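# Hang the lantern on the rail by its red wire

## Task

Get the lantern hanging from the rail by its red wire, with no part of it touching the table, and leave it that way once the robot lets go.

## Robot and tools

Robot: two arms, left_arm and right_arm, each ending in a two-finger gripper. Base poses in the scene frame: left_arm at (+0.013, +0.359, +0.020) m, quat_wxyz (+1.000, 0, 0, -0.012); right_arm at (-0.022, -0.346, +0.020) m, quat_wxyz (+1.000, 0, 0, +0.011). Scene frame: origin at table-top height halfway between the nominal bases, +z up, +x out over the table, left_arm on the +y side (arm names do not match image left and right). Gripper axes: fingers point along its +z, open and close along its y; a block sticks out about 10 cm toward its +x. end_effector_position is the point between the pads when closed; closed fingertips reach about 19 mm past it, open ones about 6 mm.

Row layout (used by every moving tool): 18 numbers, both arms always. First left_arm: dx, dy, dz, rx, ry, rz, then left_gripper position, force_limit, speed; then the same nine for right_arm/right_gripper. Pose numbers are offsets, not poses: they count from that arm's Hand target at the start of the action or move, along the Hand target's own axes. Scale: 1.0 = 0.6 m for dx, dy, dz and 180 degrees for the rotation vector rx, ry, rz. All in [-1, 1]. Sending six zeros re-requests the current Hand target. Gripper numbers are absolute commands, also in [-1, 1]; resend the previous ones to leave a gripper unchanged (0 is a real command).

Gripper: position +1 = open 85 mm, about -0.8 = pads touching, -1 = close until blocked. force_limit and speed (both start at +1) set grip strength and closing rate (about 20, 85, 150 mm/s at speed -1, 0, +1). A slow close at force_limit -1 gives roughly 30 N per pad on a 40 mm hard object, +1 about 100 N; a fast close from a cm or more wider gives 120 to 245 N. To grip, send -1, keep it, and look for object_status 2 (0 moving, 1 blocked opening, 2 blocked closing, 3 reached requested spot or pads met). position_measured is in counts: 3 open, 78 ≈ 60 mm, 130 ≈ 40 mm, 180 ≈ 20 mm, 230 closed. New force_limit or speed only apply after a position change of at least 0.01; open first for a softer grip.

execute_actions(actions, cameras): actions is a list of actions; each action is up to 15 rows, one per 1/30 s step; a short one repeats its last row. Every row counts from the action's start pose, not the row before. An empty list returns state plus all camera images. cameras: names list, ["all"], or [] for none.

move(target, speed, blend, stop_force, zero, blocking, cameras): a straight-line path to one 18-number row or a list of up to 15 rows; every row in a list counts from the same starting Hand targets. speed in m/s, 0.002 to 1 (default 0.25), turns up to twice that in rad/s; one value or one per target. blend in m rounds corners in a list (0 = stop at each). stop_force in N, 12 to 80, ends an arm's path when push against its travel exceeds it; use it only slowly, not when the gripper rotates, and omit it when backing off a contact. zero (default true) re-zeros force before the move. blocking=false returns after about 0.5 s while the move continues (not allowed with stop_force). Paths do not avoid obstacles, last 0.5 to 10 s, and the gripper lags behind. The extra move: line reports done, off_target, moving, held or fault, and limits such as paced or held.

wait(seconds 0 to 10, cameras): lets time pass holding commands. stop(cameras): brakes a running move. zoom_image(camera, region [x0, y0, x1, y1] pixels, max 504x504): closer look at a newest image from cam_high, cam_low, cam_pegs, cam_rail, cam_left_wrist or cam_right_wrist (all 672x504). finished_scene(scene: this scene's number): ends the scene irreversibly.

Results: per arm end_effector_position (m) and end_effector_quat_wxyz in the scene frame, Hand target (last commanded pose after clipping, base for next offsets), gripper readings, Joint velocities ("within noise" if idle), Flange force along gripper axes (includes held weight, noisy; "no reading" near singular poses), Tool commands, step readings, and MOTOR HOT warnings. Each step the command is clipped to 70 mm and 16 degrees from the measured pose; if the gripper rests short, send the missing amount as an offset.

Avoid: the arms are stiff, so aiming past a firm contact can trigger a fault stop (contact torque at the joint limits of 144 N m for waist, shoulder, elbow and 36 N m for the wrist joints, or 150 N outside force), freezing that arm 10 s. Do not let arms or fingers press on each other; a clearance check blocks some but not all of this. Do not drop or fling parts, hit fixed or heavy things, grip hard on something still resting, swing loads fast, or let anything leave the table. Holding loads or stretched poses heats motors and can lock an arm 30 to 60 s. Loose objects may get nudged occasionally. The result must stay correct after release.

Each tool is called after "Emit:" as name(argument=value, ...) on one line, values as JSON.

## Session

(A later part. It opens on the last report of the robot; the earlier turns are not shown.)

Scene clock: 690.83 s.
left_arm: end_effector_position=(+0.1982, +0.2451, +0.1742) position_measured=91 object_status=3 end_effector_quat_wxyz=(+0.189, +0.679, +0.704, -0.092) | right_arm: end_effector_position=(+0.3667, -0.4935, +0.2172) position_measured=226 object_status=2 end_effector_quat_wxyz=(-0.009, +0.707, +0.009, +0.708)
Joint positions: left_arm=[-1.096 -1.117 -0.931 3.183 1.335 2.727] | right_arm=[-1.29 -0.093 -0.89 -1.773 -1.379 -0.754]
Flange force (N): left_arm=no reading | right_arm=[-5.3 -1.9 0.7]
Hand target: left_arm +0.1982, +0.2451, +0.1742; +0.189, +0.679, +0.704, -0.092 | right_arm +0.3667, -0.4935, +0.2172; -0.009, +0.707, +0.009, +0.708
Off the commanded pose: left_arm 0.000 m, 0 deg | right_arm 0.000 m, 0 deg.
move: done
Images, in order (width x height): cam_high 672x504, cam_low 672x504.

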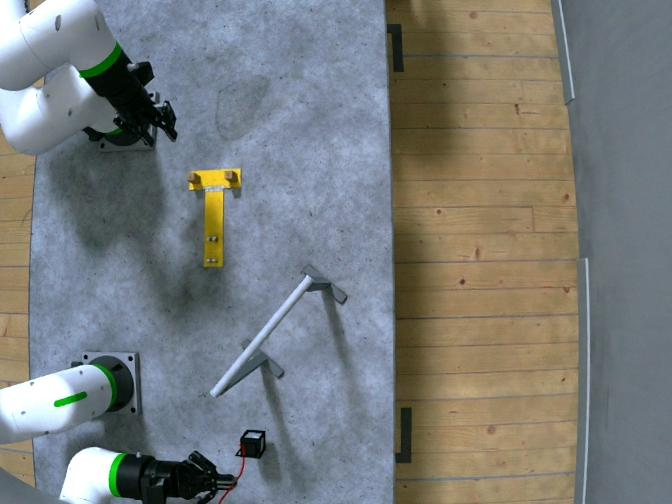

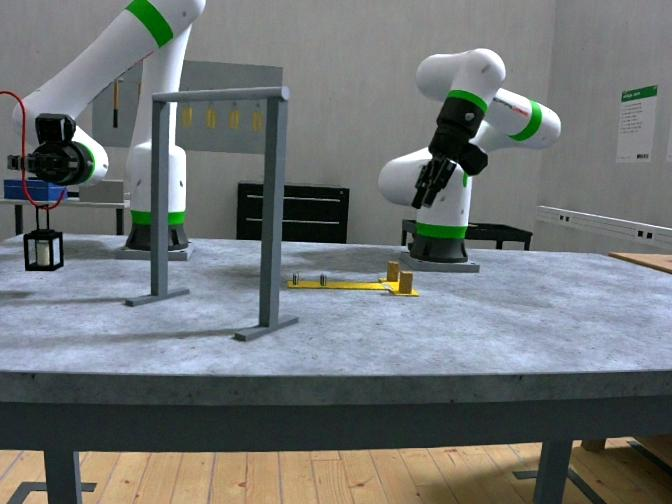

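Emit:
move(target=[[0,0,0,0,0,0,0.3,-1,-1,0.588,0,0,0,0,0,-1,0.2,-1],[0,0,0,0,0,0,0.3,-1,-1,0.588,-0.642,0.1165,0.075,0,0,-1,0.2,-1]], speed=0.12, blend=0.03, cameras=["cam_low","cam_high","cam_rail"])

Scene clock: 721.13 s.
left_arm: end_effector_position=(+0.1982, +0.2451, +0.1742) position_measured=91 object_status=3 end_effector_quat_wxyz=(+0.189, +0.679, +0.704, -0.092) | right_arm: end_effector_position=(+0.4263, -0.1061, +0.5701) position_measured=226 object_status=2 end_effector_quat_wxyz=(-0.079, +0.694, +0.077, +0.711)
Joint positions: left_arm=[-1.096 -1.117 -0.931 3.183 1.335 2.727] | right_arm=[0.418 -0.614 -0.356 -2.375 0.318 -0.736]
Flange force (N): no reading
Hand target: left_arm +0.1982, +0.2451, +0.1742; +0.189, +0.679, +0.704, -0.092 | right_arm +0.4263, -0.1066, +0.5700; -0.092, +0.701, +0.092, +0.702
Off the commanded pose: left_arm 0.000 m, 0 deg | right_arm 0.001 m, 3 deg.
move: off_target (right_arm); limits=paced
Images, in order (width x height): cam_high 672x504, cam_low 672x504, cam_rail 672x504.

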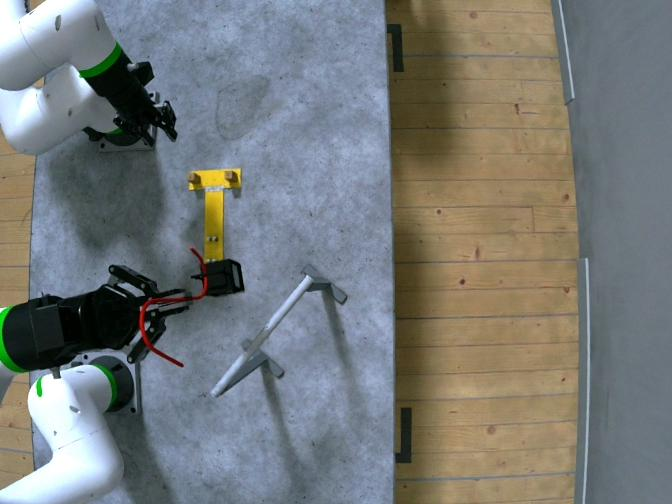

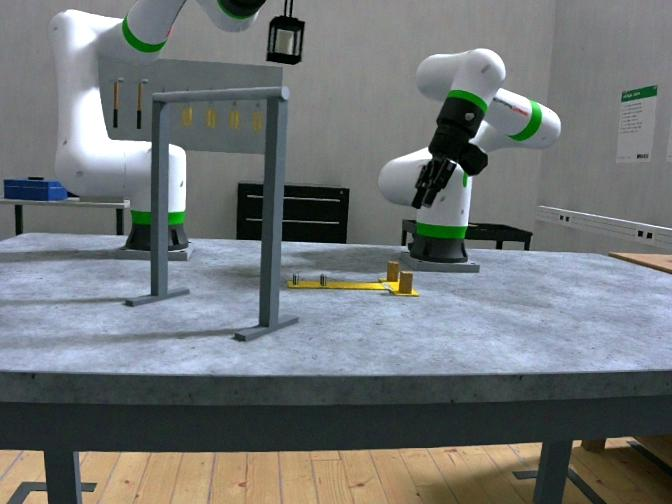

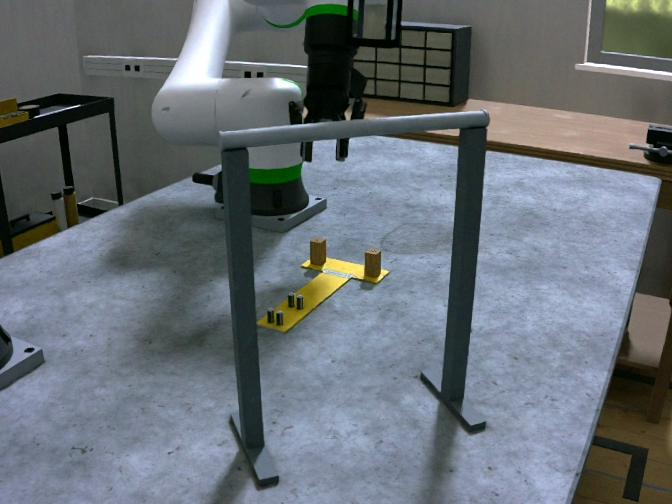

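Emit:
move(target=[0,0,0,0,0,0,0.3,-1,-1,-0.408,0,0,0,0,0,-1,0.2,-1], speed=0.1, cameras=["cam_low","cam_high","cam_rail","cam_right_wrist"])

Emit:
zoom_image(camera="cam_high", region=[140, 230, 340, 400])

Emit:
zoom_image(camera="cam_low", region=[140, 20, 400, 240])

Scene clock: 729.40 s.
left_arm: end_effector_position=(+0.1982, +0.2451, +0.1742) position_measured=91 object_status=3 end_effector_quat_wxyz=(+0.189, +0.679, +0.704, -0.092) | right_arm: end_effector_position=(+0.4267, -0.1067, +0.3252) position_measured=226 object_status=2 end_effector_quat_wxyz=(-0.092, +0.701, +0.092, +0.702)
Joint positions: left_arm=[-1.096 -1.117 -0.931 3.183 1.335 2.727] | right_arm=[0.162 -0.447 -1.025 -3.002 -0.583 -0.116]
Flange force (N): no reading
Hand target: left_arm +0.1982, +0.2451, +0.1742; +0.189, +0.679, +0.704, -0.092 | right_arm +0.4267, -0.1067, +0.3252; -0.092, +0.701, +0.092, +0.702
Off the commanded pose: left_arm 0.000 m, 0 deg | right_arm 0.000 m, 0 deg.
move: done
camera_calibration:
cam_right_wrist: T_world_to_cam=[[0.23244, -0.972358, 0.0221677, -0.200289], [-0.329895, -0.10026, -0.938679, 0.450405], [0.914954, 0.210873, -0.34408, -0.121702], [0, 0, 0, 1]] pos_world=[0.306493, -0.123931, 0.38535]
Images, in order (width x height): cam_high 672x504, cam_low 672x504, cam_rail 672x504, cam_right_wrist 672x504.

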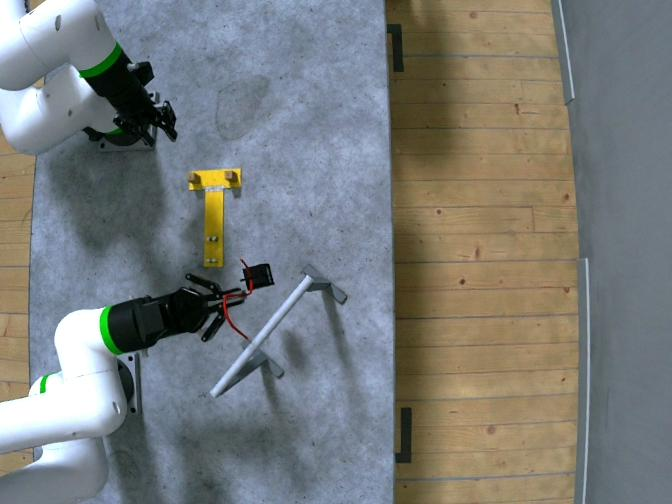

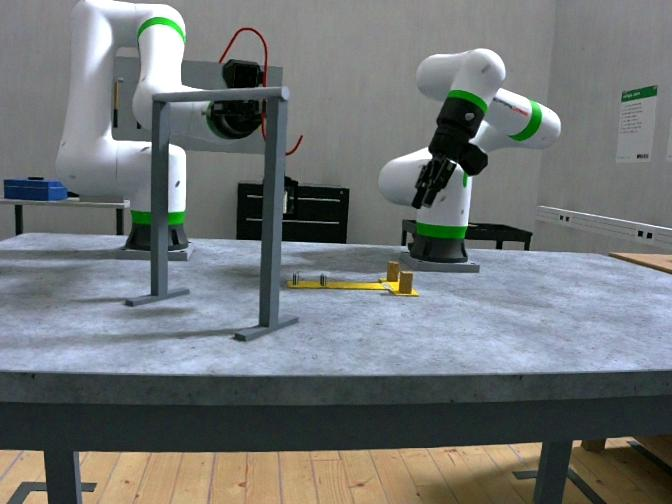

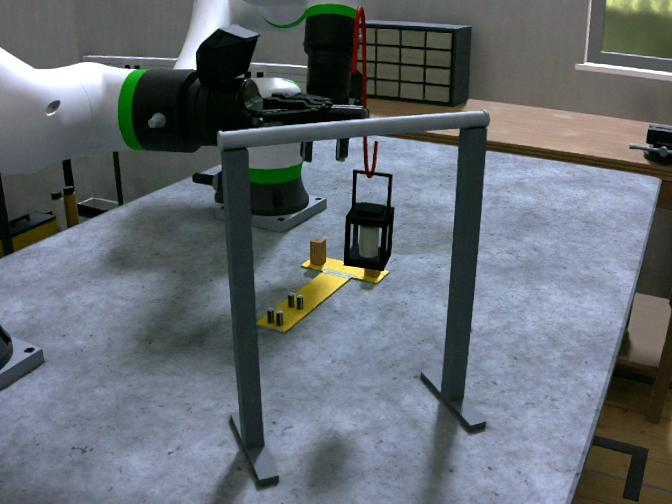

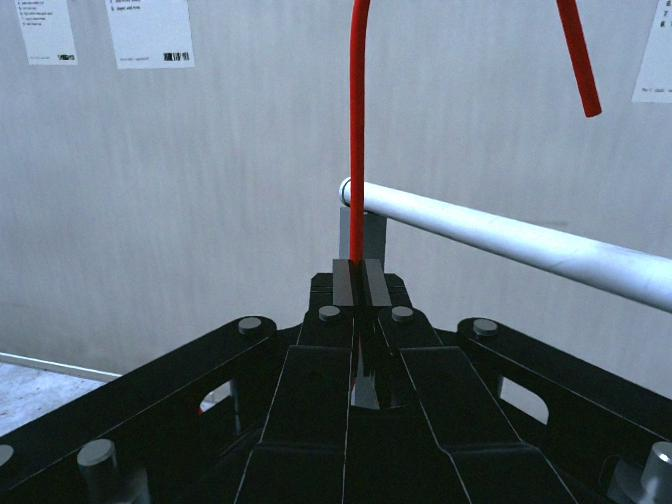

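Scaled by 2.520 from the camera's 672x504 image, which has a finer 960x720 frame.

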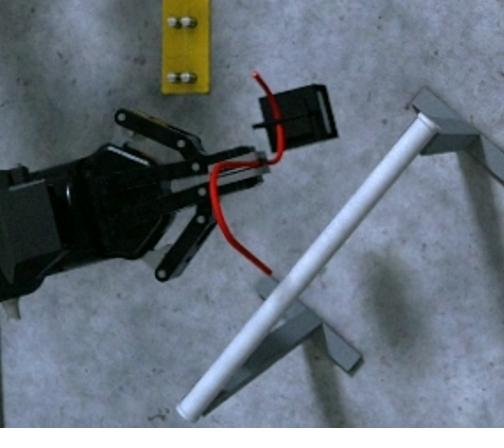

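Scaled by 1.938 from the camera's 672x504 image, which has a finer 960x720 frame.

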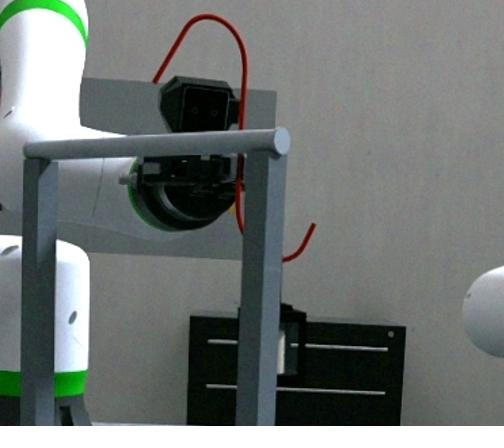

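Emit:
move(target=[0,0,0,0,0,0,0.3,-1,-1,0,0.0713,0.045,0,0,0,-1,0.2,-1], speed=0.06, cameras=["cam_low","cam_high","cam_rail","cam_right_wrist"])

Emit:
zoom_image(camera="cam_high", region=[140, 230, 340, 400])

Emit:
zoom_image(camera="cam_rail", region=[200, 0, 500, 300])

Emit:
zoom_image(camera="cam_low", region=[140, 0, 400, 240])

Scene clock: 739.17 s.
left_arm: end_effector_position=(+0.1982, +0.2451, +0.1742) position_measured=91 object_status=3 end_effector_quat_wxyz=(+0.189, +0.679, +0.704, -0.092) | right_arm: end_effector_position=(+0.4638, -0.1410, +0.3252) position_measured=226 object_status=2 end_effector_quat_wxyz=(-0.092, +0.701, +0.092, +0.702)
Joint positions: left_arm=[-1.096 -1.117 -0.931 3.183 1.335 2.727] | right_arm=[0.012 -0.404 -0.91 -2.7 -0.552 -0.383]
Flange force (N): no reading
Hand target: left_arm +0.1982, +0.2451, +0.1742; +0.189, +0.679, +0.704, -0.092 | right_arm +0.4638, -0.1410, +0.3253; -0.092, +0.701, +0.092, +0.702
Off the commanded pose: left_arm 0.000 m, 0 deg | right_arm 0.000 m, 0 deg.
move: done
camera_calibration:
cam_right_wrist: T_world_to_cam=[[0.23232, -0.972386, 0.0221861, -0.242234], [-0.32988, -0.100231, -0.938687, 0.459208], [0.91499, 0.210757, -0.344056, -0.148454], [0, 0, 0, 1]] pos_world=[0.343593, -0.15823, 0.38535]
Images, in order (width x height): cam_high 672x504, cam_low 672x504, cam_rail 672x504, cam_right_wrist 672x504.

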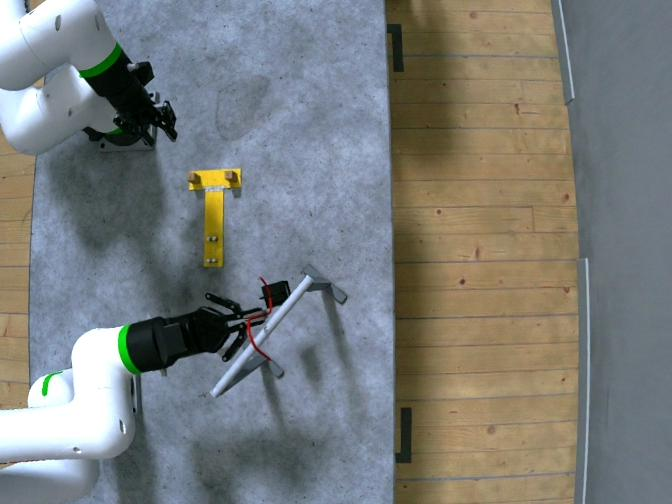

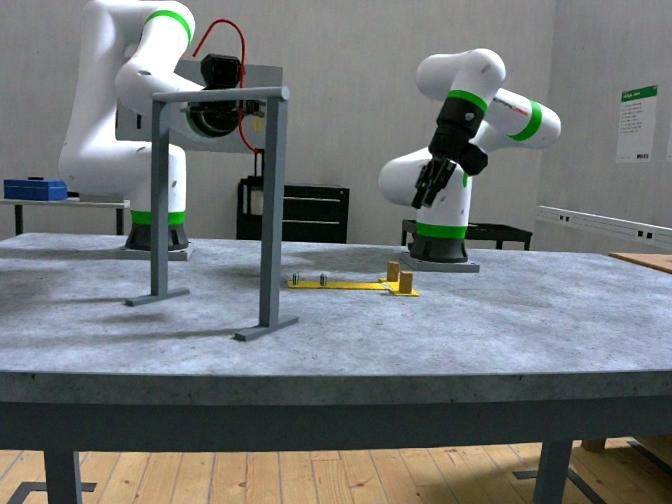

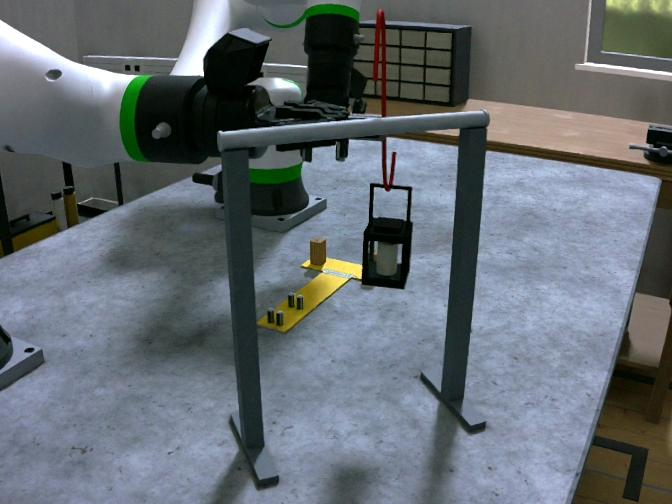

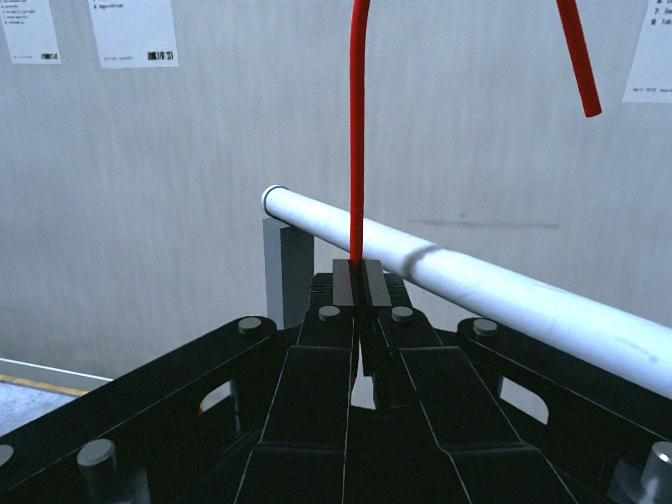

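Scaled by 2.520 from the camera's 672x504 image, which has a finer 960x720 frame.

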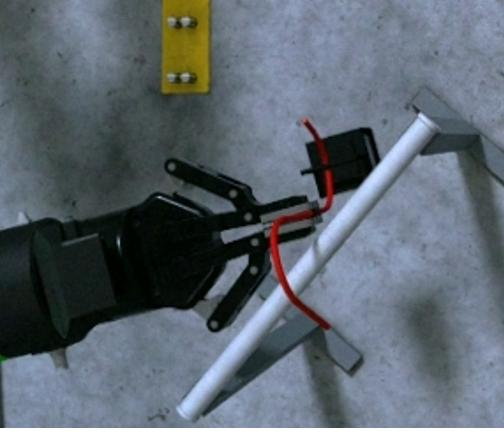

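Scaled by 1.680 from the camera's 672x504 image, which has a finer 960x720 frame.

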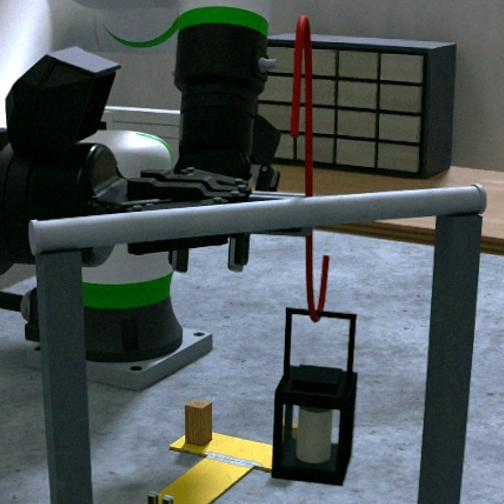

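Scaled by 1.938 from the camera's 672x504 image, which has a finer 960x720 frame.

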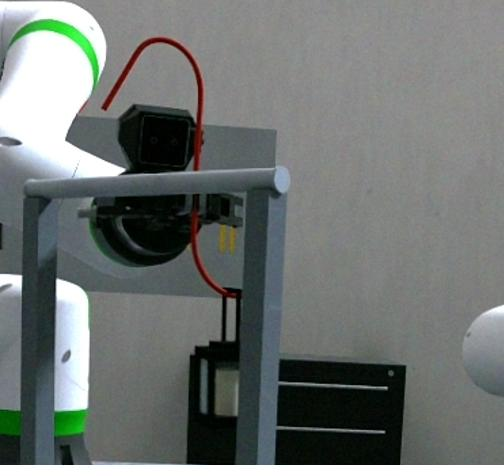

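Emit:
move(target=[[0,0,0,0,0,0,0.3,-1,-1,0,-0.0085,-0.005,0,0,0,-1,0.2,-1],[0,0,0,0,0,0,0.3,-1,-1,-0.1,-0.0085,-0.005,0,0,0,-1,0.2,-1]], speed=0.04, cameras=["cam_low","cam_high","cam_rail","cam_right_wrist"])

Emit:
zoom_image(camera="cam_high", region=[140, 230, 340, 400])

Emit:
zoom_image(camera="cam_rail", region=[280, 50, 480, 250])

Emit:
zoom_image(camera="cam_low", region=[140, 0, 400, 240])

Scene clock: 750.03 s.
left_arm: end_effector_position=(+0.1982, +0.2451, +0.1742) position_measured=91 object_status=3 end_effector_quat_wxyz=(+0.189, +0.679, +0.704, -0.092) | right_arm: end_effector_position=(+0.4597, -0.1370, +0.2653) position_measured=226 object_status=2 end_effector_quat_wxyz=(-0.092, +0.701, +0.092, +0.702)
Joint positions: left_arm=[-1.096 -1.117 -0.931 3.183 1.335 2.727] | right_arm=[0.003 -0.199 -1.019 -2.825 -0.847 -0.213]
Flange force (N): no reading
Hand target: left_arm +0.1982, +0.2451, +0.1742; +0.189, +0.679, +0.704, -0.092 | right_arm +0.4597, -0.1369, +0.2652; -0.092, +0.701, +0.092, +0.702
Off the commanded pose: left_arm 0.000 m, 0 deg | right_arm 0.000 m, 0 deg.
move: done
camera_calibration:
cam_right_wrist: T_world_to_cam=[[0.232117, -0.972435, 0.0221833, -0.2359], [-0.329831, -0.100143, -0.938713, 0.401951], [0.915059, 0.210574, -0.343984, -0.166287], [0, 0, 0, 1]] pos_world=[0.339494, -0.154129, 0.32535]
Images, in order (width x height): cam_high 672x504, cam_low 672x504, cam_rail 672x504, cam_right_wrist 672x504.

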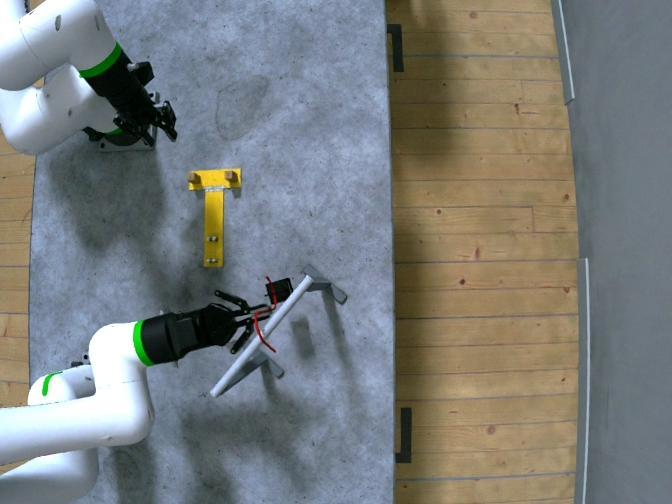

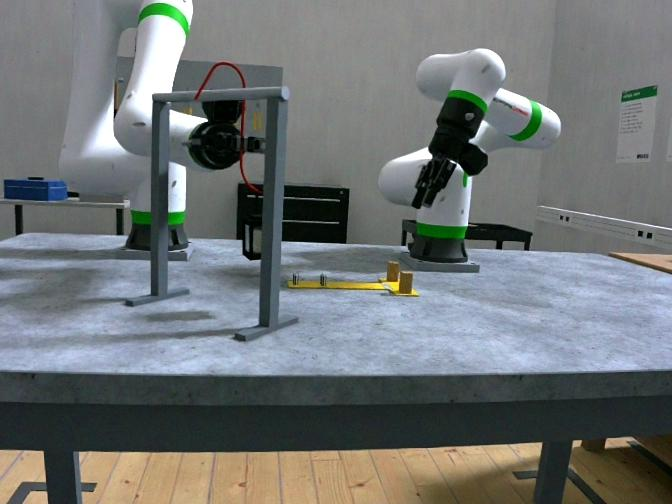

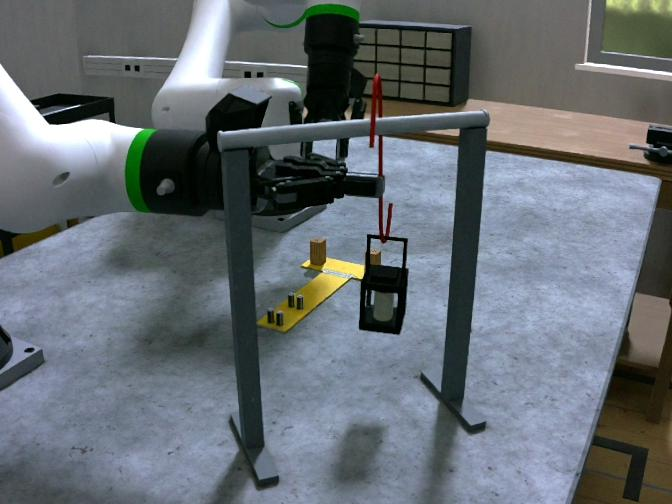

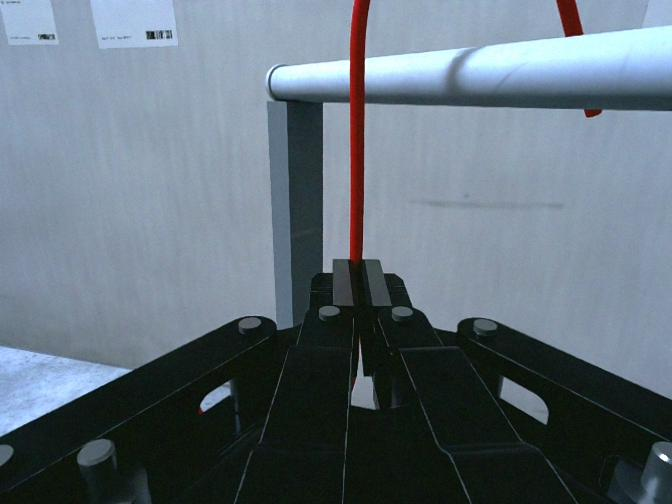

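Scaled by 2.520 from the camera's 672x504 image, which has a finer 960x720 frame.

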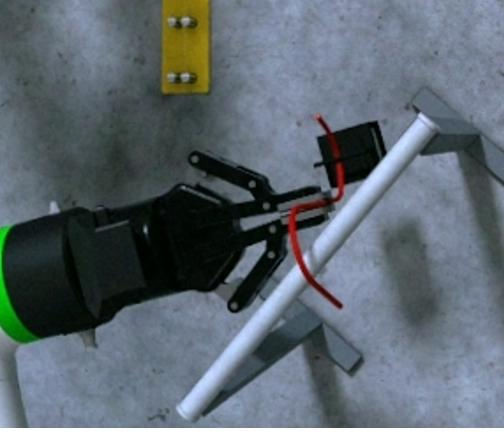

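Scaled by 2.520 from the camera's 672x504 image, which has a finer 960x720 frame.

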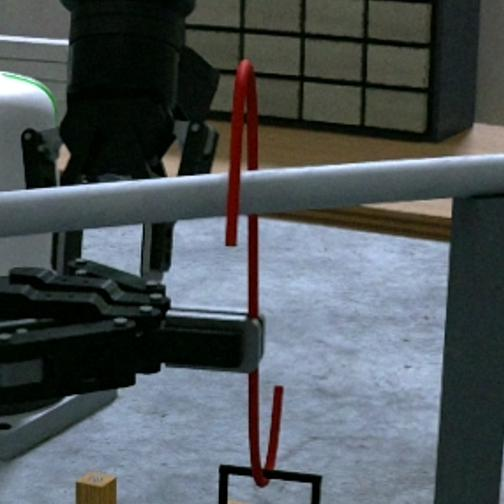

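Scaled by 1.938 from the camera's 672x504 image, which has a finer 960x720 frame.

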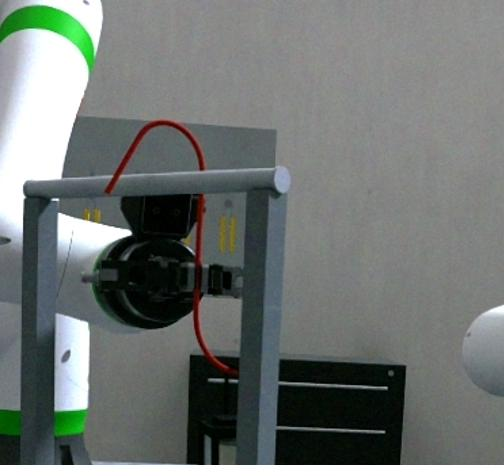

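Emit:
move(target=[0,0,0,0,0,0,0.3,-1,-1,-0.055,0,0,0,0,0,-1,0.2,-1], speed=0.03, cameras=["cam_low","cam_rail","cam_high"])

Emit:
zoom_image(camera="cam_rail", region=[280, 50, 480, 250])

Emit:
zoom_image(camera="cam_low", region=[150, 50, 300, 200])

Scene clock: 759.43 s.
left_arm: end_effector_position=(+0.1982, +0.2451, +0.1742) position_measured=91 object_status=3 end_effector_quat_wxyz=(+0.189, +0.679, +0.704, -0.092) | right_arm: end_effector_position=(+0.4597, -0.1369, +0.2323) position_measured=226 object_status=2 end_effector_quat_wxyz=(-0.092, +0.701, +0.092, +0.702)
Joint positions: left_arm=[-1.096 -1.117 -0.931 3.183 1.335 2.727] | right_arm=[-0.004 -0.042 -1.049 -2.857 -1.026 -0.15]
Flange force (N): no reading
Hand target: left_arm +0.1982, +0.2451, +0.1742; +0.189, +0.679, +0.704, -0.092 | right_arm +0.4597, -0.1369, +0.2322; -0.092, +0.701, +0.092, +0.702
Off the commanded pose: left_arm 0.000 m, 0 deg | right_arm 0.000 m, 0 deg.
move: done
Images, in order (width x height): cam_high 672x504, cam_low 672x504, cam_rail 672x504.

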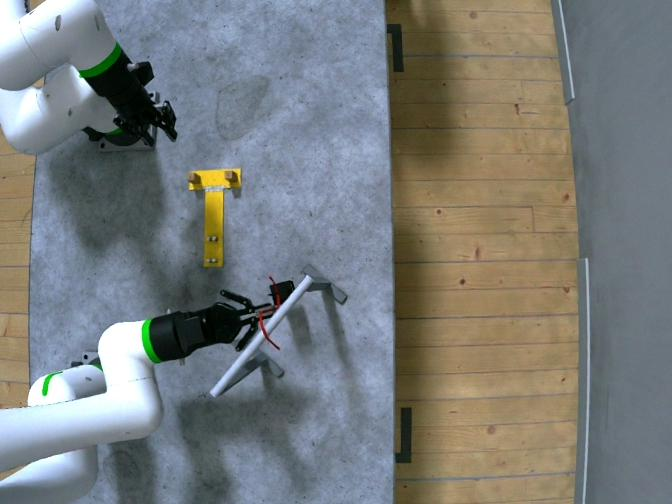

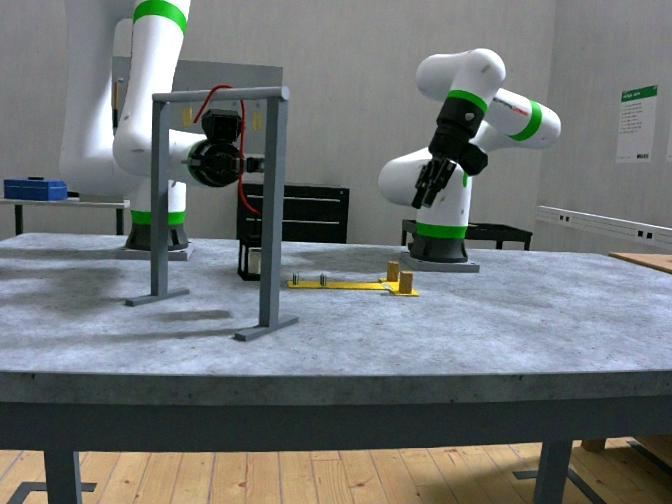

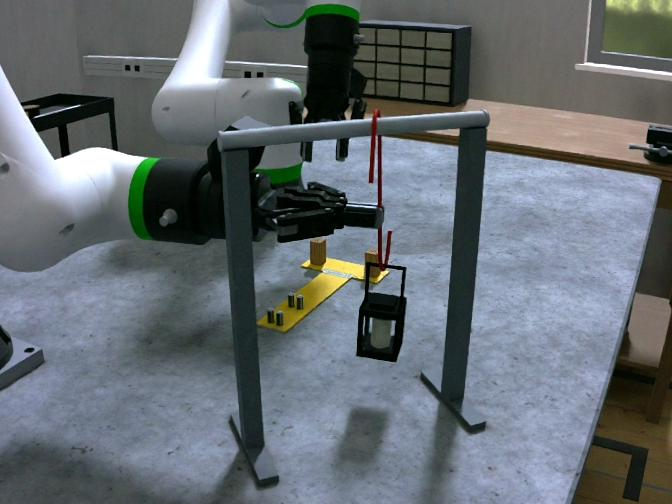

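Scaled by 2.520 from the camera's 672x504 image, which has a finer 960x720 frame.

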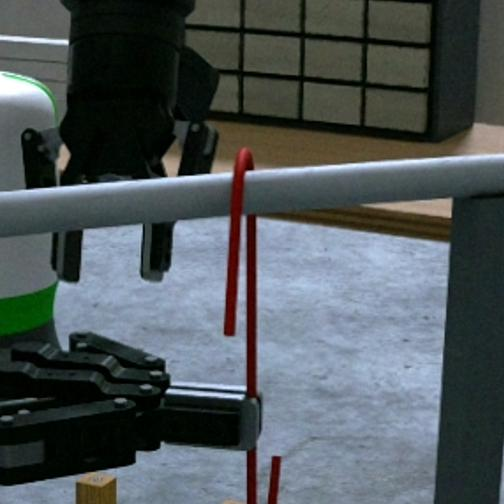

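Scaled by 3.360 from the camera's 672x504 image, which has a finer 960x720 frame.

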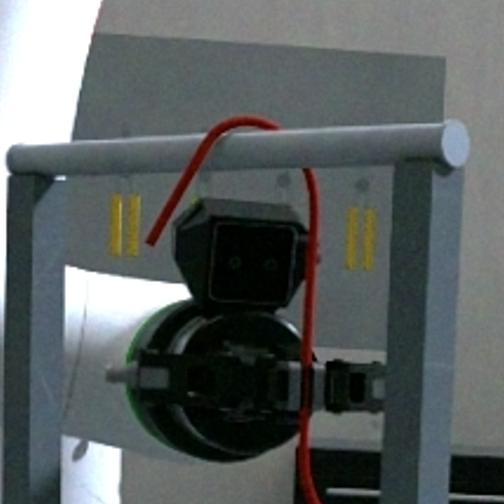

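Emit:
move(target=[0,0,0,0,0,0,0.3,-1,-1,-0.0095,0,0,0,0,0,-1,0.2,-1], speed=0.02, cameras=["cam_low","cam_rail"])

Emit:
zoom_image(camera="cam_low", region=[150, 50, 300, 200])

Scene clock: 764.20 s.
left_arm: end_effector_position=(+0.1982, +0.2451, +0.1742) position_measured=91 object_status=3 end_effector_quat_wxyz=(+0.189, +0.679, +0.704, -0.092) | right_arm: end_effector_position=(+0.4597, -0.1369, +0.2266) position_measured=226 object_status=2 end_effector_quat_wxyz=(-0.092, +0.701, +0.092, +0.702)
Joint positions: left_arm=[-1.096 -1.117 -0.931 3.183 1.335 2.727] | right_arm=[-0.005 -0.013 -1.052 -2.861 -1.057 -0.14]
Flange force (N): no reading
Hand target: left_arm +0.1982, +0.2451, +0.1742; +0.189, +0.679, +0.704, -0.092 | right_arm +0.4597, -0.1369, +0.2265; -0.092, +0.701, +0.092, +0.702
Off the commanded pose: left_arm 0.000 m, 0 deg | right_arm 0.000 m, 0 deg.
move: done
Images, in order (width x height): cam_low 672x504, cam_rail 672x504.

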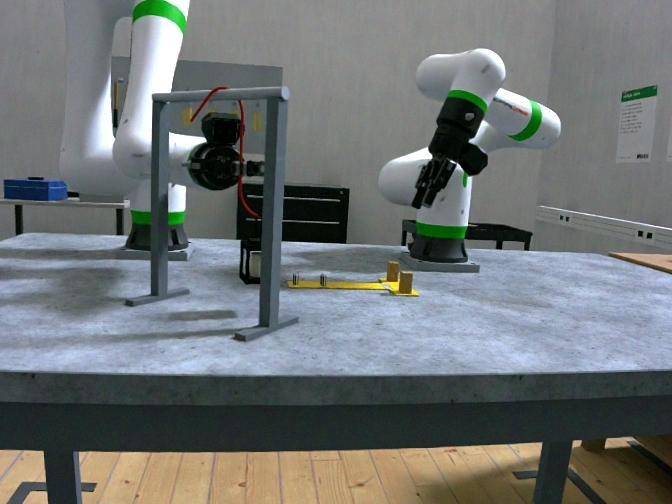

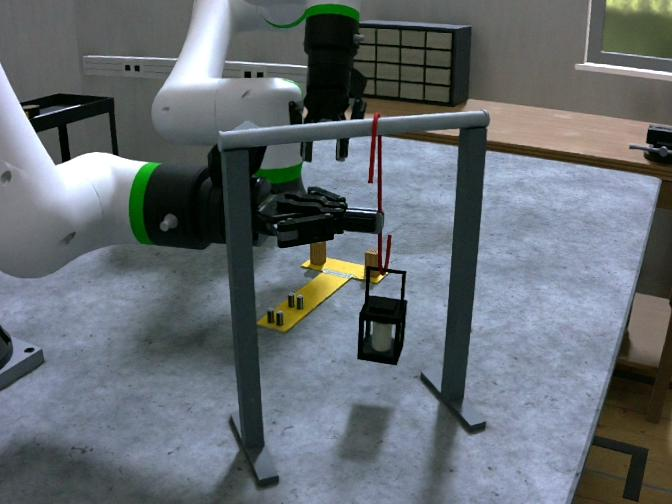

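Scaled by 3.360 from the camera's 672x504 image, which has a finer 960x720 frame.

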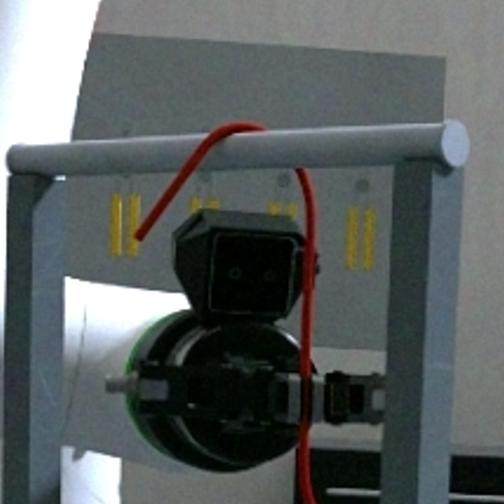

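Emit:
move(target=[0,0,0,0,0,0,0.3,-1,-1,0,0,0,0,0,0,-0.5,0.2,-1], cameras=["cam_low","cam_rail","cam_high"])

Emit:
move(target=[[0,0,0,0,0,0,0.3,-1,-1,0,0,0,0,0,0,-0.1,0.2,-1],[0,0,0,0,0,0,0.3,-1,-1,0,0,-0.25,0,0,0,-0.1,0.2,-1]], speed=0.06, cameras=["cam_low","cam_rail","cam_high"])

Scene clock: 771.73 s.
left_arm: end_effector_position=(+0.1982, +0.2451, +0.1742) position_measured=91 object_status=3 end_effector_quat_wxyz=(+0.189, +0.679, +0.704, -0.092) | right_arm: end_effector_position=(+0.4597, -0.1369, +0.2265) position_measured=192 object_status=0 end_effector_quat_wxyz=(-0.092, +0.701, +0.092, +0.702)
Joint positions: left_arm=[-1.096 -1.117 -0.931 3.183 1.335 2.727] | right_arm=[-0.005 -0.013 -1.052 -2.861 -1.057 -0.14]
Flange force (N): no reading
Hand target: left_arm +0.1982, +0.2451, +0.1742; +0.189, +0.679, +0.704, -0.092 | right_arm +0.4597, -0.1369, +0.2265; -0.092, +0.701, +0.092, +0.702
Off the commanded pose: left_arm 0.000 m, 0 deg | right_arm 0.000 m, 0 deg.
move: done
Images, in order (width x height): cam_high 672x504, cam_low 672x504, cam_rail 672x504.

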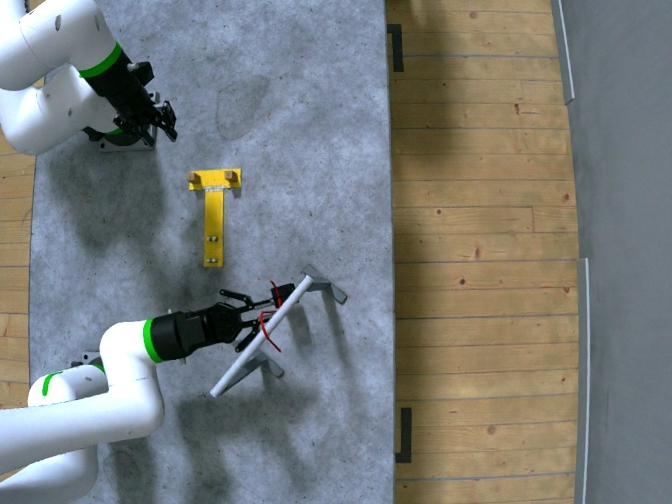

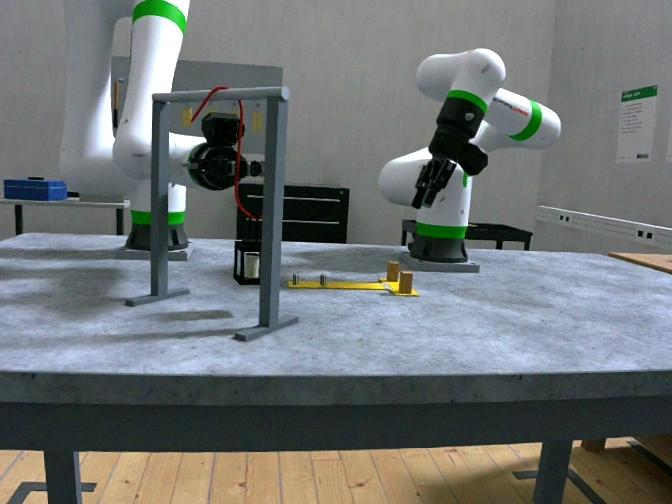

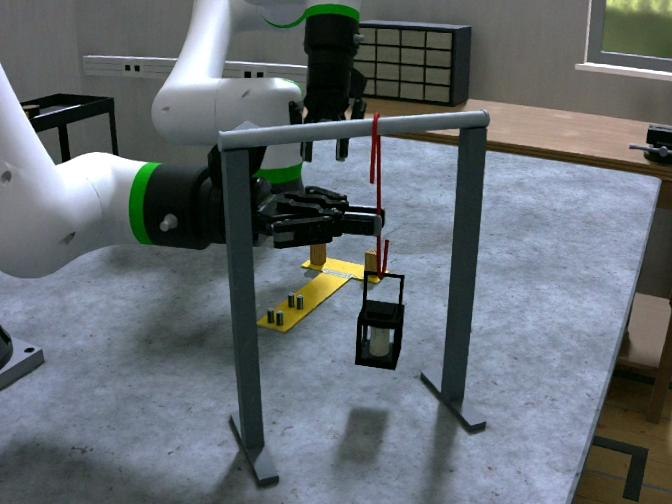

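Scene clock: 775.27 s.
left_arm: end_effector_position=(+0.1982, +0.2451, +0.1742) position_measured=91 object_status=3 end_effector_quat_wxyz=(+0.189, +0.679, +0.704, -0.092) | right_arm: end_effector_position=(+0.3743, -0.1596, +0.2260) position_measured=141 object_status=3 end_effector_quat_wxyz=(-0.106, +0.706, +0.111, +0.692)
Joint positions: left_arm=[-1.096 -1.117 -0.931 3.183 1.335 2.727] | right_arm=[-0.149 -0.513 -1.185 -2.487 -0.764 -0.492]
Flange force (N): no reading
Hand target: left_arm +0.1982, +0.2451, +0.1742; +0.189, +0.679, +0.704, -0.092 | right_arm +0.3744, -0.1596, +0.2260; -0.106, +0.706, +0.111, +0.692 (not the last commanded pose)
Off the commanded pose: left_arm 0.000 m, 0 deg | right_arm 0.062 m, 3 deg.
move: held (right_arm; a check stopped the path); path passed 1 of 2 targets; limits=held
pose unreachable (right arm): on one or more control steps of this call, first in action 0 (counted from 0), this arm could not follow its commanded pose, so it was not sent that pose on those steps. It may still have moved: this result reports where it is.
cause: moving toward the commanded pose would bring two parts of the arm too close to each other (joints 2 (shoulder) to 5 (wrist pitch) lie between them).
Images, in order (width x height): cam_high 672x504, cam_low 672x504, cam_rail 672x504.

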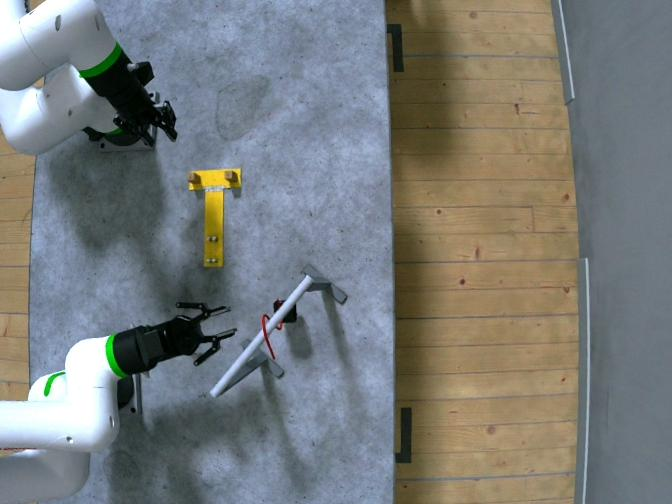

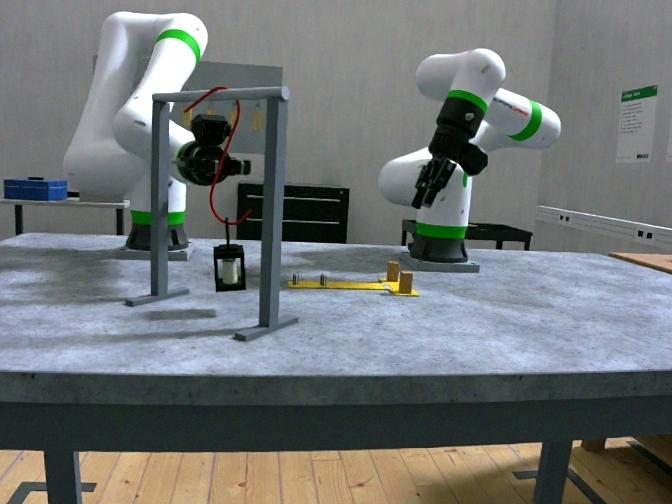

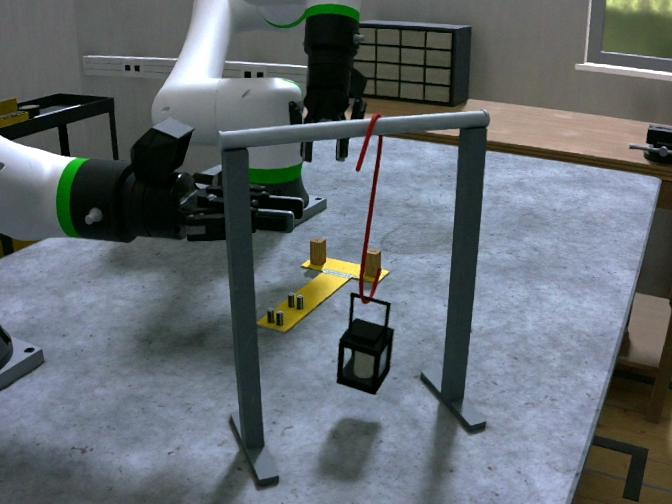

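Emit:
wait(seconds=4, cameras=["cam_low","cam_rail"])

Scene clock: 780.57 s.
left_arm: end_effector_position=(+0.1982, +0.2451, +0.1742) position_measured=91 object_status=3 end_effector_quat_wxyz=(+0.189, +0.679, +0.704, -0.092) | right_arm: end_effector_position=(+0.3744, -0.1596, +0.2260) position_measured=141 object_status=3 end_effector_quat_wxyz=(-0.106, +0.706, +0.111, +0.692)
Joint positions: left_arm=[-1.096 -1.117 -0.931 3.183 1.335 2.727] | right_arm=[-0.15 -0.513 -1.185 -2.487 -0.764 -0.492]
Flange force (N): no reading
Hand target: left_arm +0.1982, +0.2451, +0.1742; +0.189, +0.679, +0.704, -0.092 | right_arm +0.3744, -0.1596, +0.2260; -0.106, +0.706, +0.111, +0.692 (not the last commanded pose)
Tool commands: left_gripper/position=+0.3 left_gripper/force_limit=-1.0 left_gripper/speed=-1.0 right_gripper/position=-0.1 right_gripper/force_limit=+0.2 right_gripper/speed=-1.0
Off the commanded pose: left_arm 0.000 m, 0 deg | right_arm 0.062 m, 3 deg.
wait: 4.00 s; at rest from the start
Images, in order (width x height): cam_low 672x504, cam_rail 672x504.

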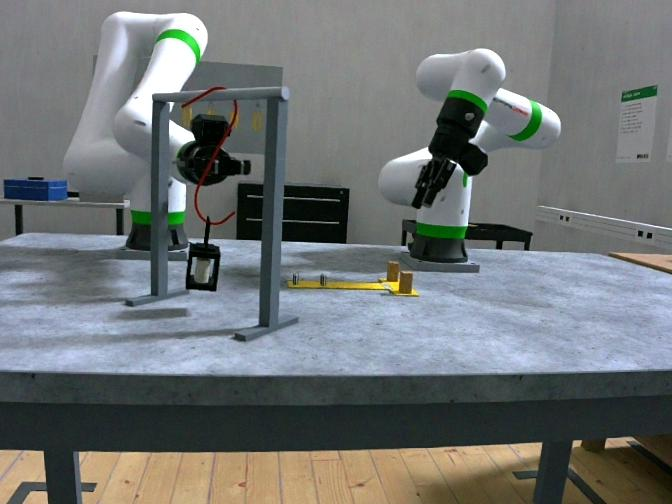

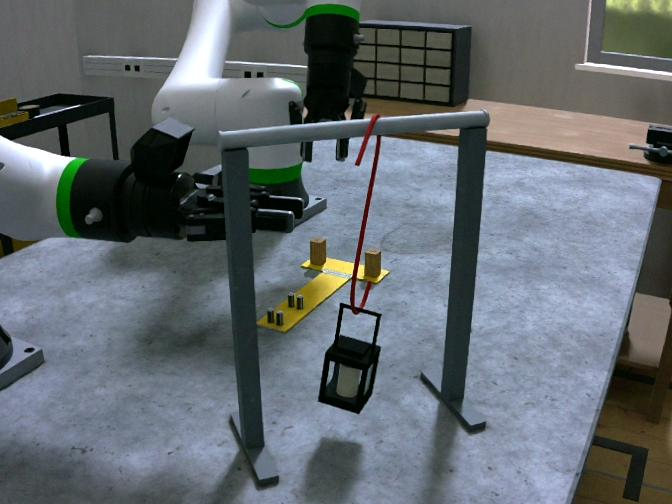

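Emit:
wait(seconds=4, cameras=["cam_low","cam_rail","cam_high"])

Scene clock: 787.40 s.
left_arm: end_effector_position=(+0.1982, +0.2451, +0.1742) position_measured=91 object_status=3 end_effector_quat_wxyz=(+0.189, +0.679, +0.704, -0.092) | right_arm: end_effector_position=(+0.3744, -0.1596, +0.2260) position_measured=141 object_status=3 end_effector_quat_wxyz=(-0.106, +0.706, +0.111, +0.692)
Joint positions: left_arm=[-1.096 -1.117 -0.931 3.183 1.335 2.727] | right_arm=[-0.15 -0.513 -1.185 -2.487 -0.764 -0.492]
Flange force (N): no reading
Hand target: left_arm +0.1982, +0.2451, +0.1742; +0.189, +0.679, +0.704, -0.092 | right_arm +0.3744, -0.1596, +0.2260; -0.106, +0.706, +0.111, +0.692 (not the last commanded pose)
Tool commands: left_gripper/position=+0.3 left_gripper/force_limit=-1.0 left_gripper/speed=-1.0 right_gripper/position=-0.1 right_gripper/force_limit=+0.2 right_gripper/speed=-1.0
Off the commanded pose: left_arm 0.000 m, 0 deg | right_arm 0.062 m, 3 deg.
wait: 4.00 s; at rest from the start
Images, in order (width x height): cam_high 672x504, cam_low 672x504, cam_rail 672x504.

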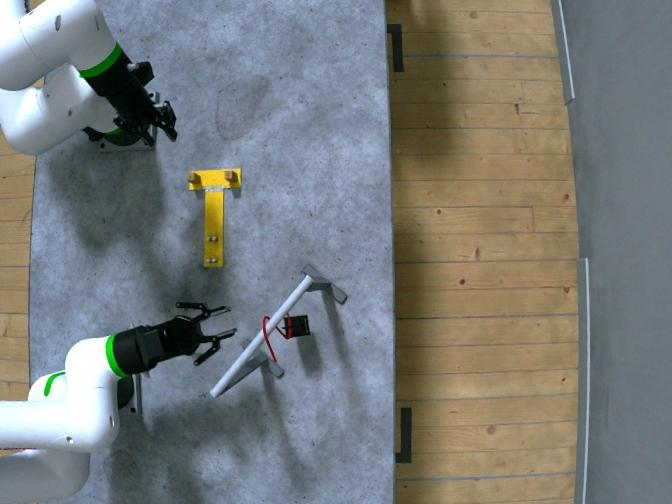

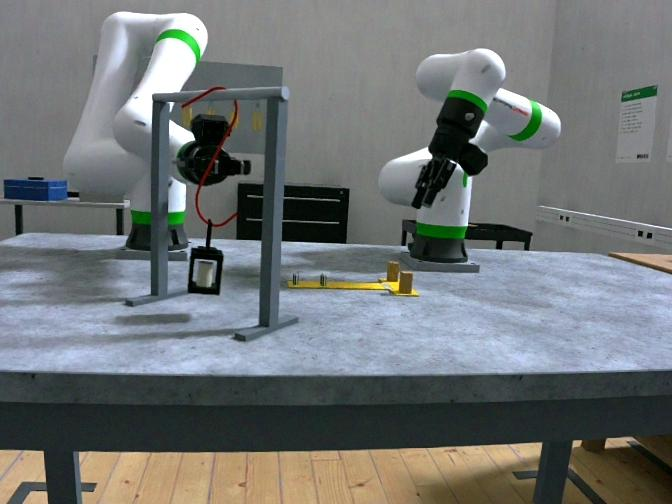

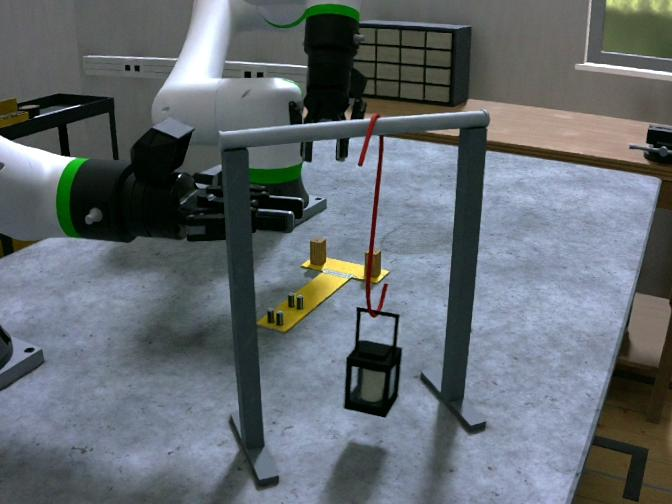

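Stable, just swinging.

Emit:
finished_scene(scene=1)

The scene is finished: the task was done.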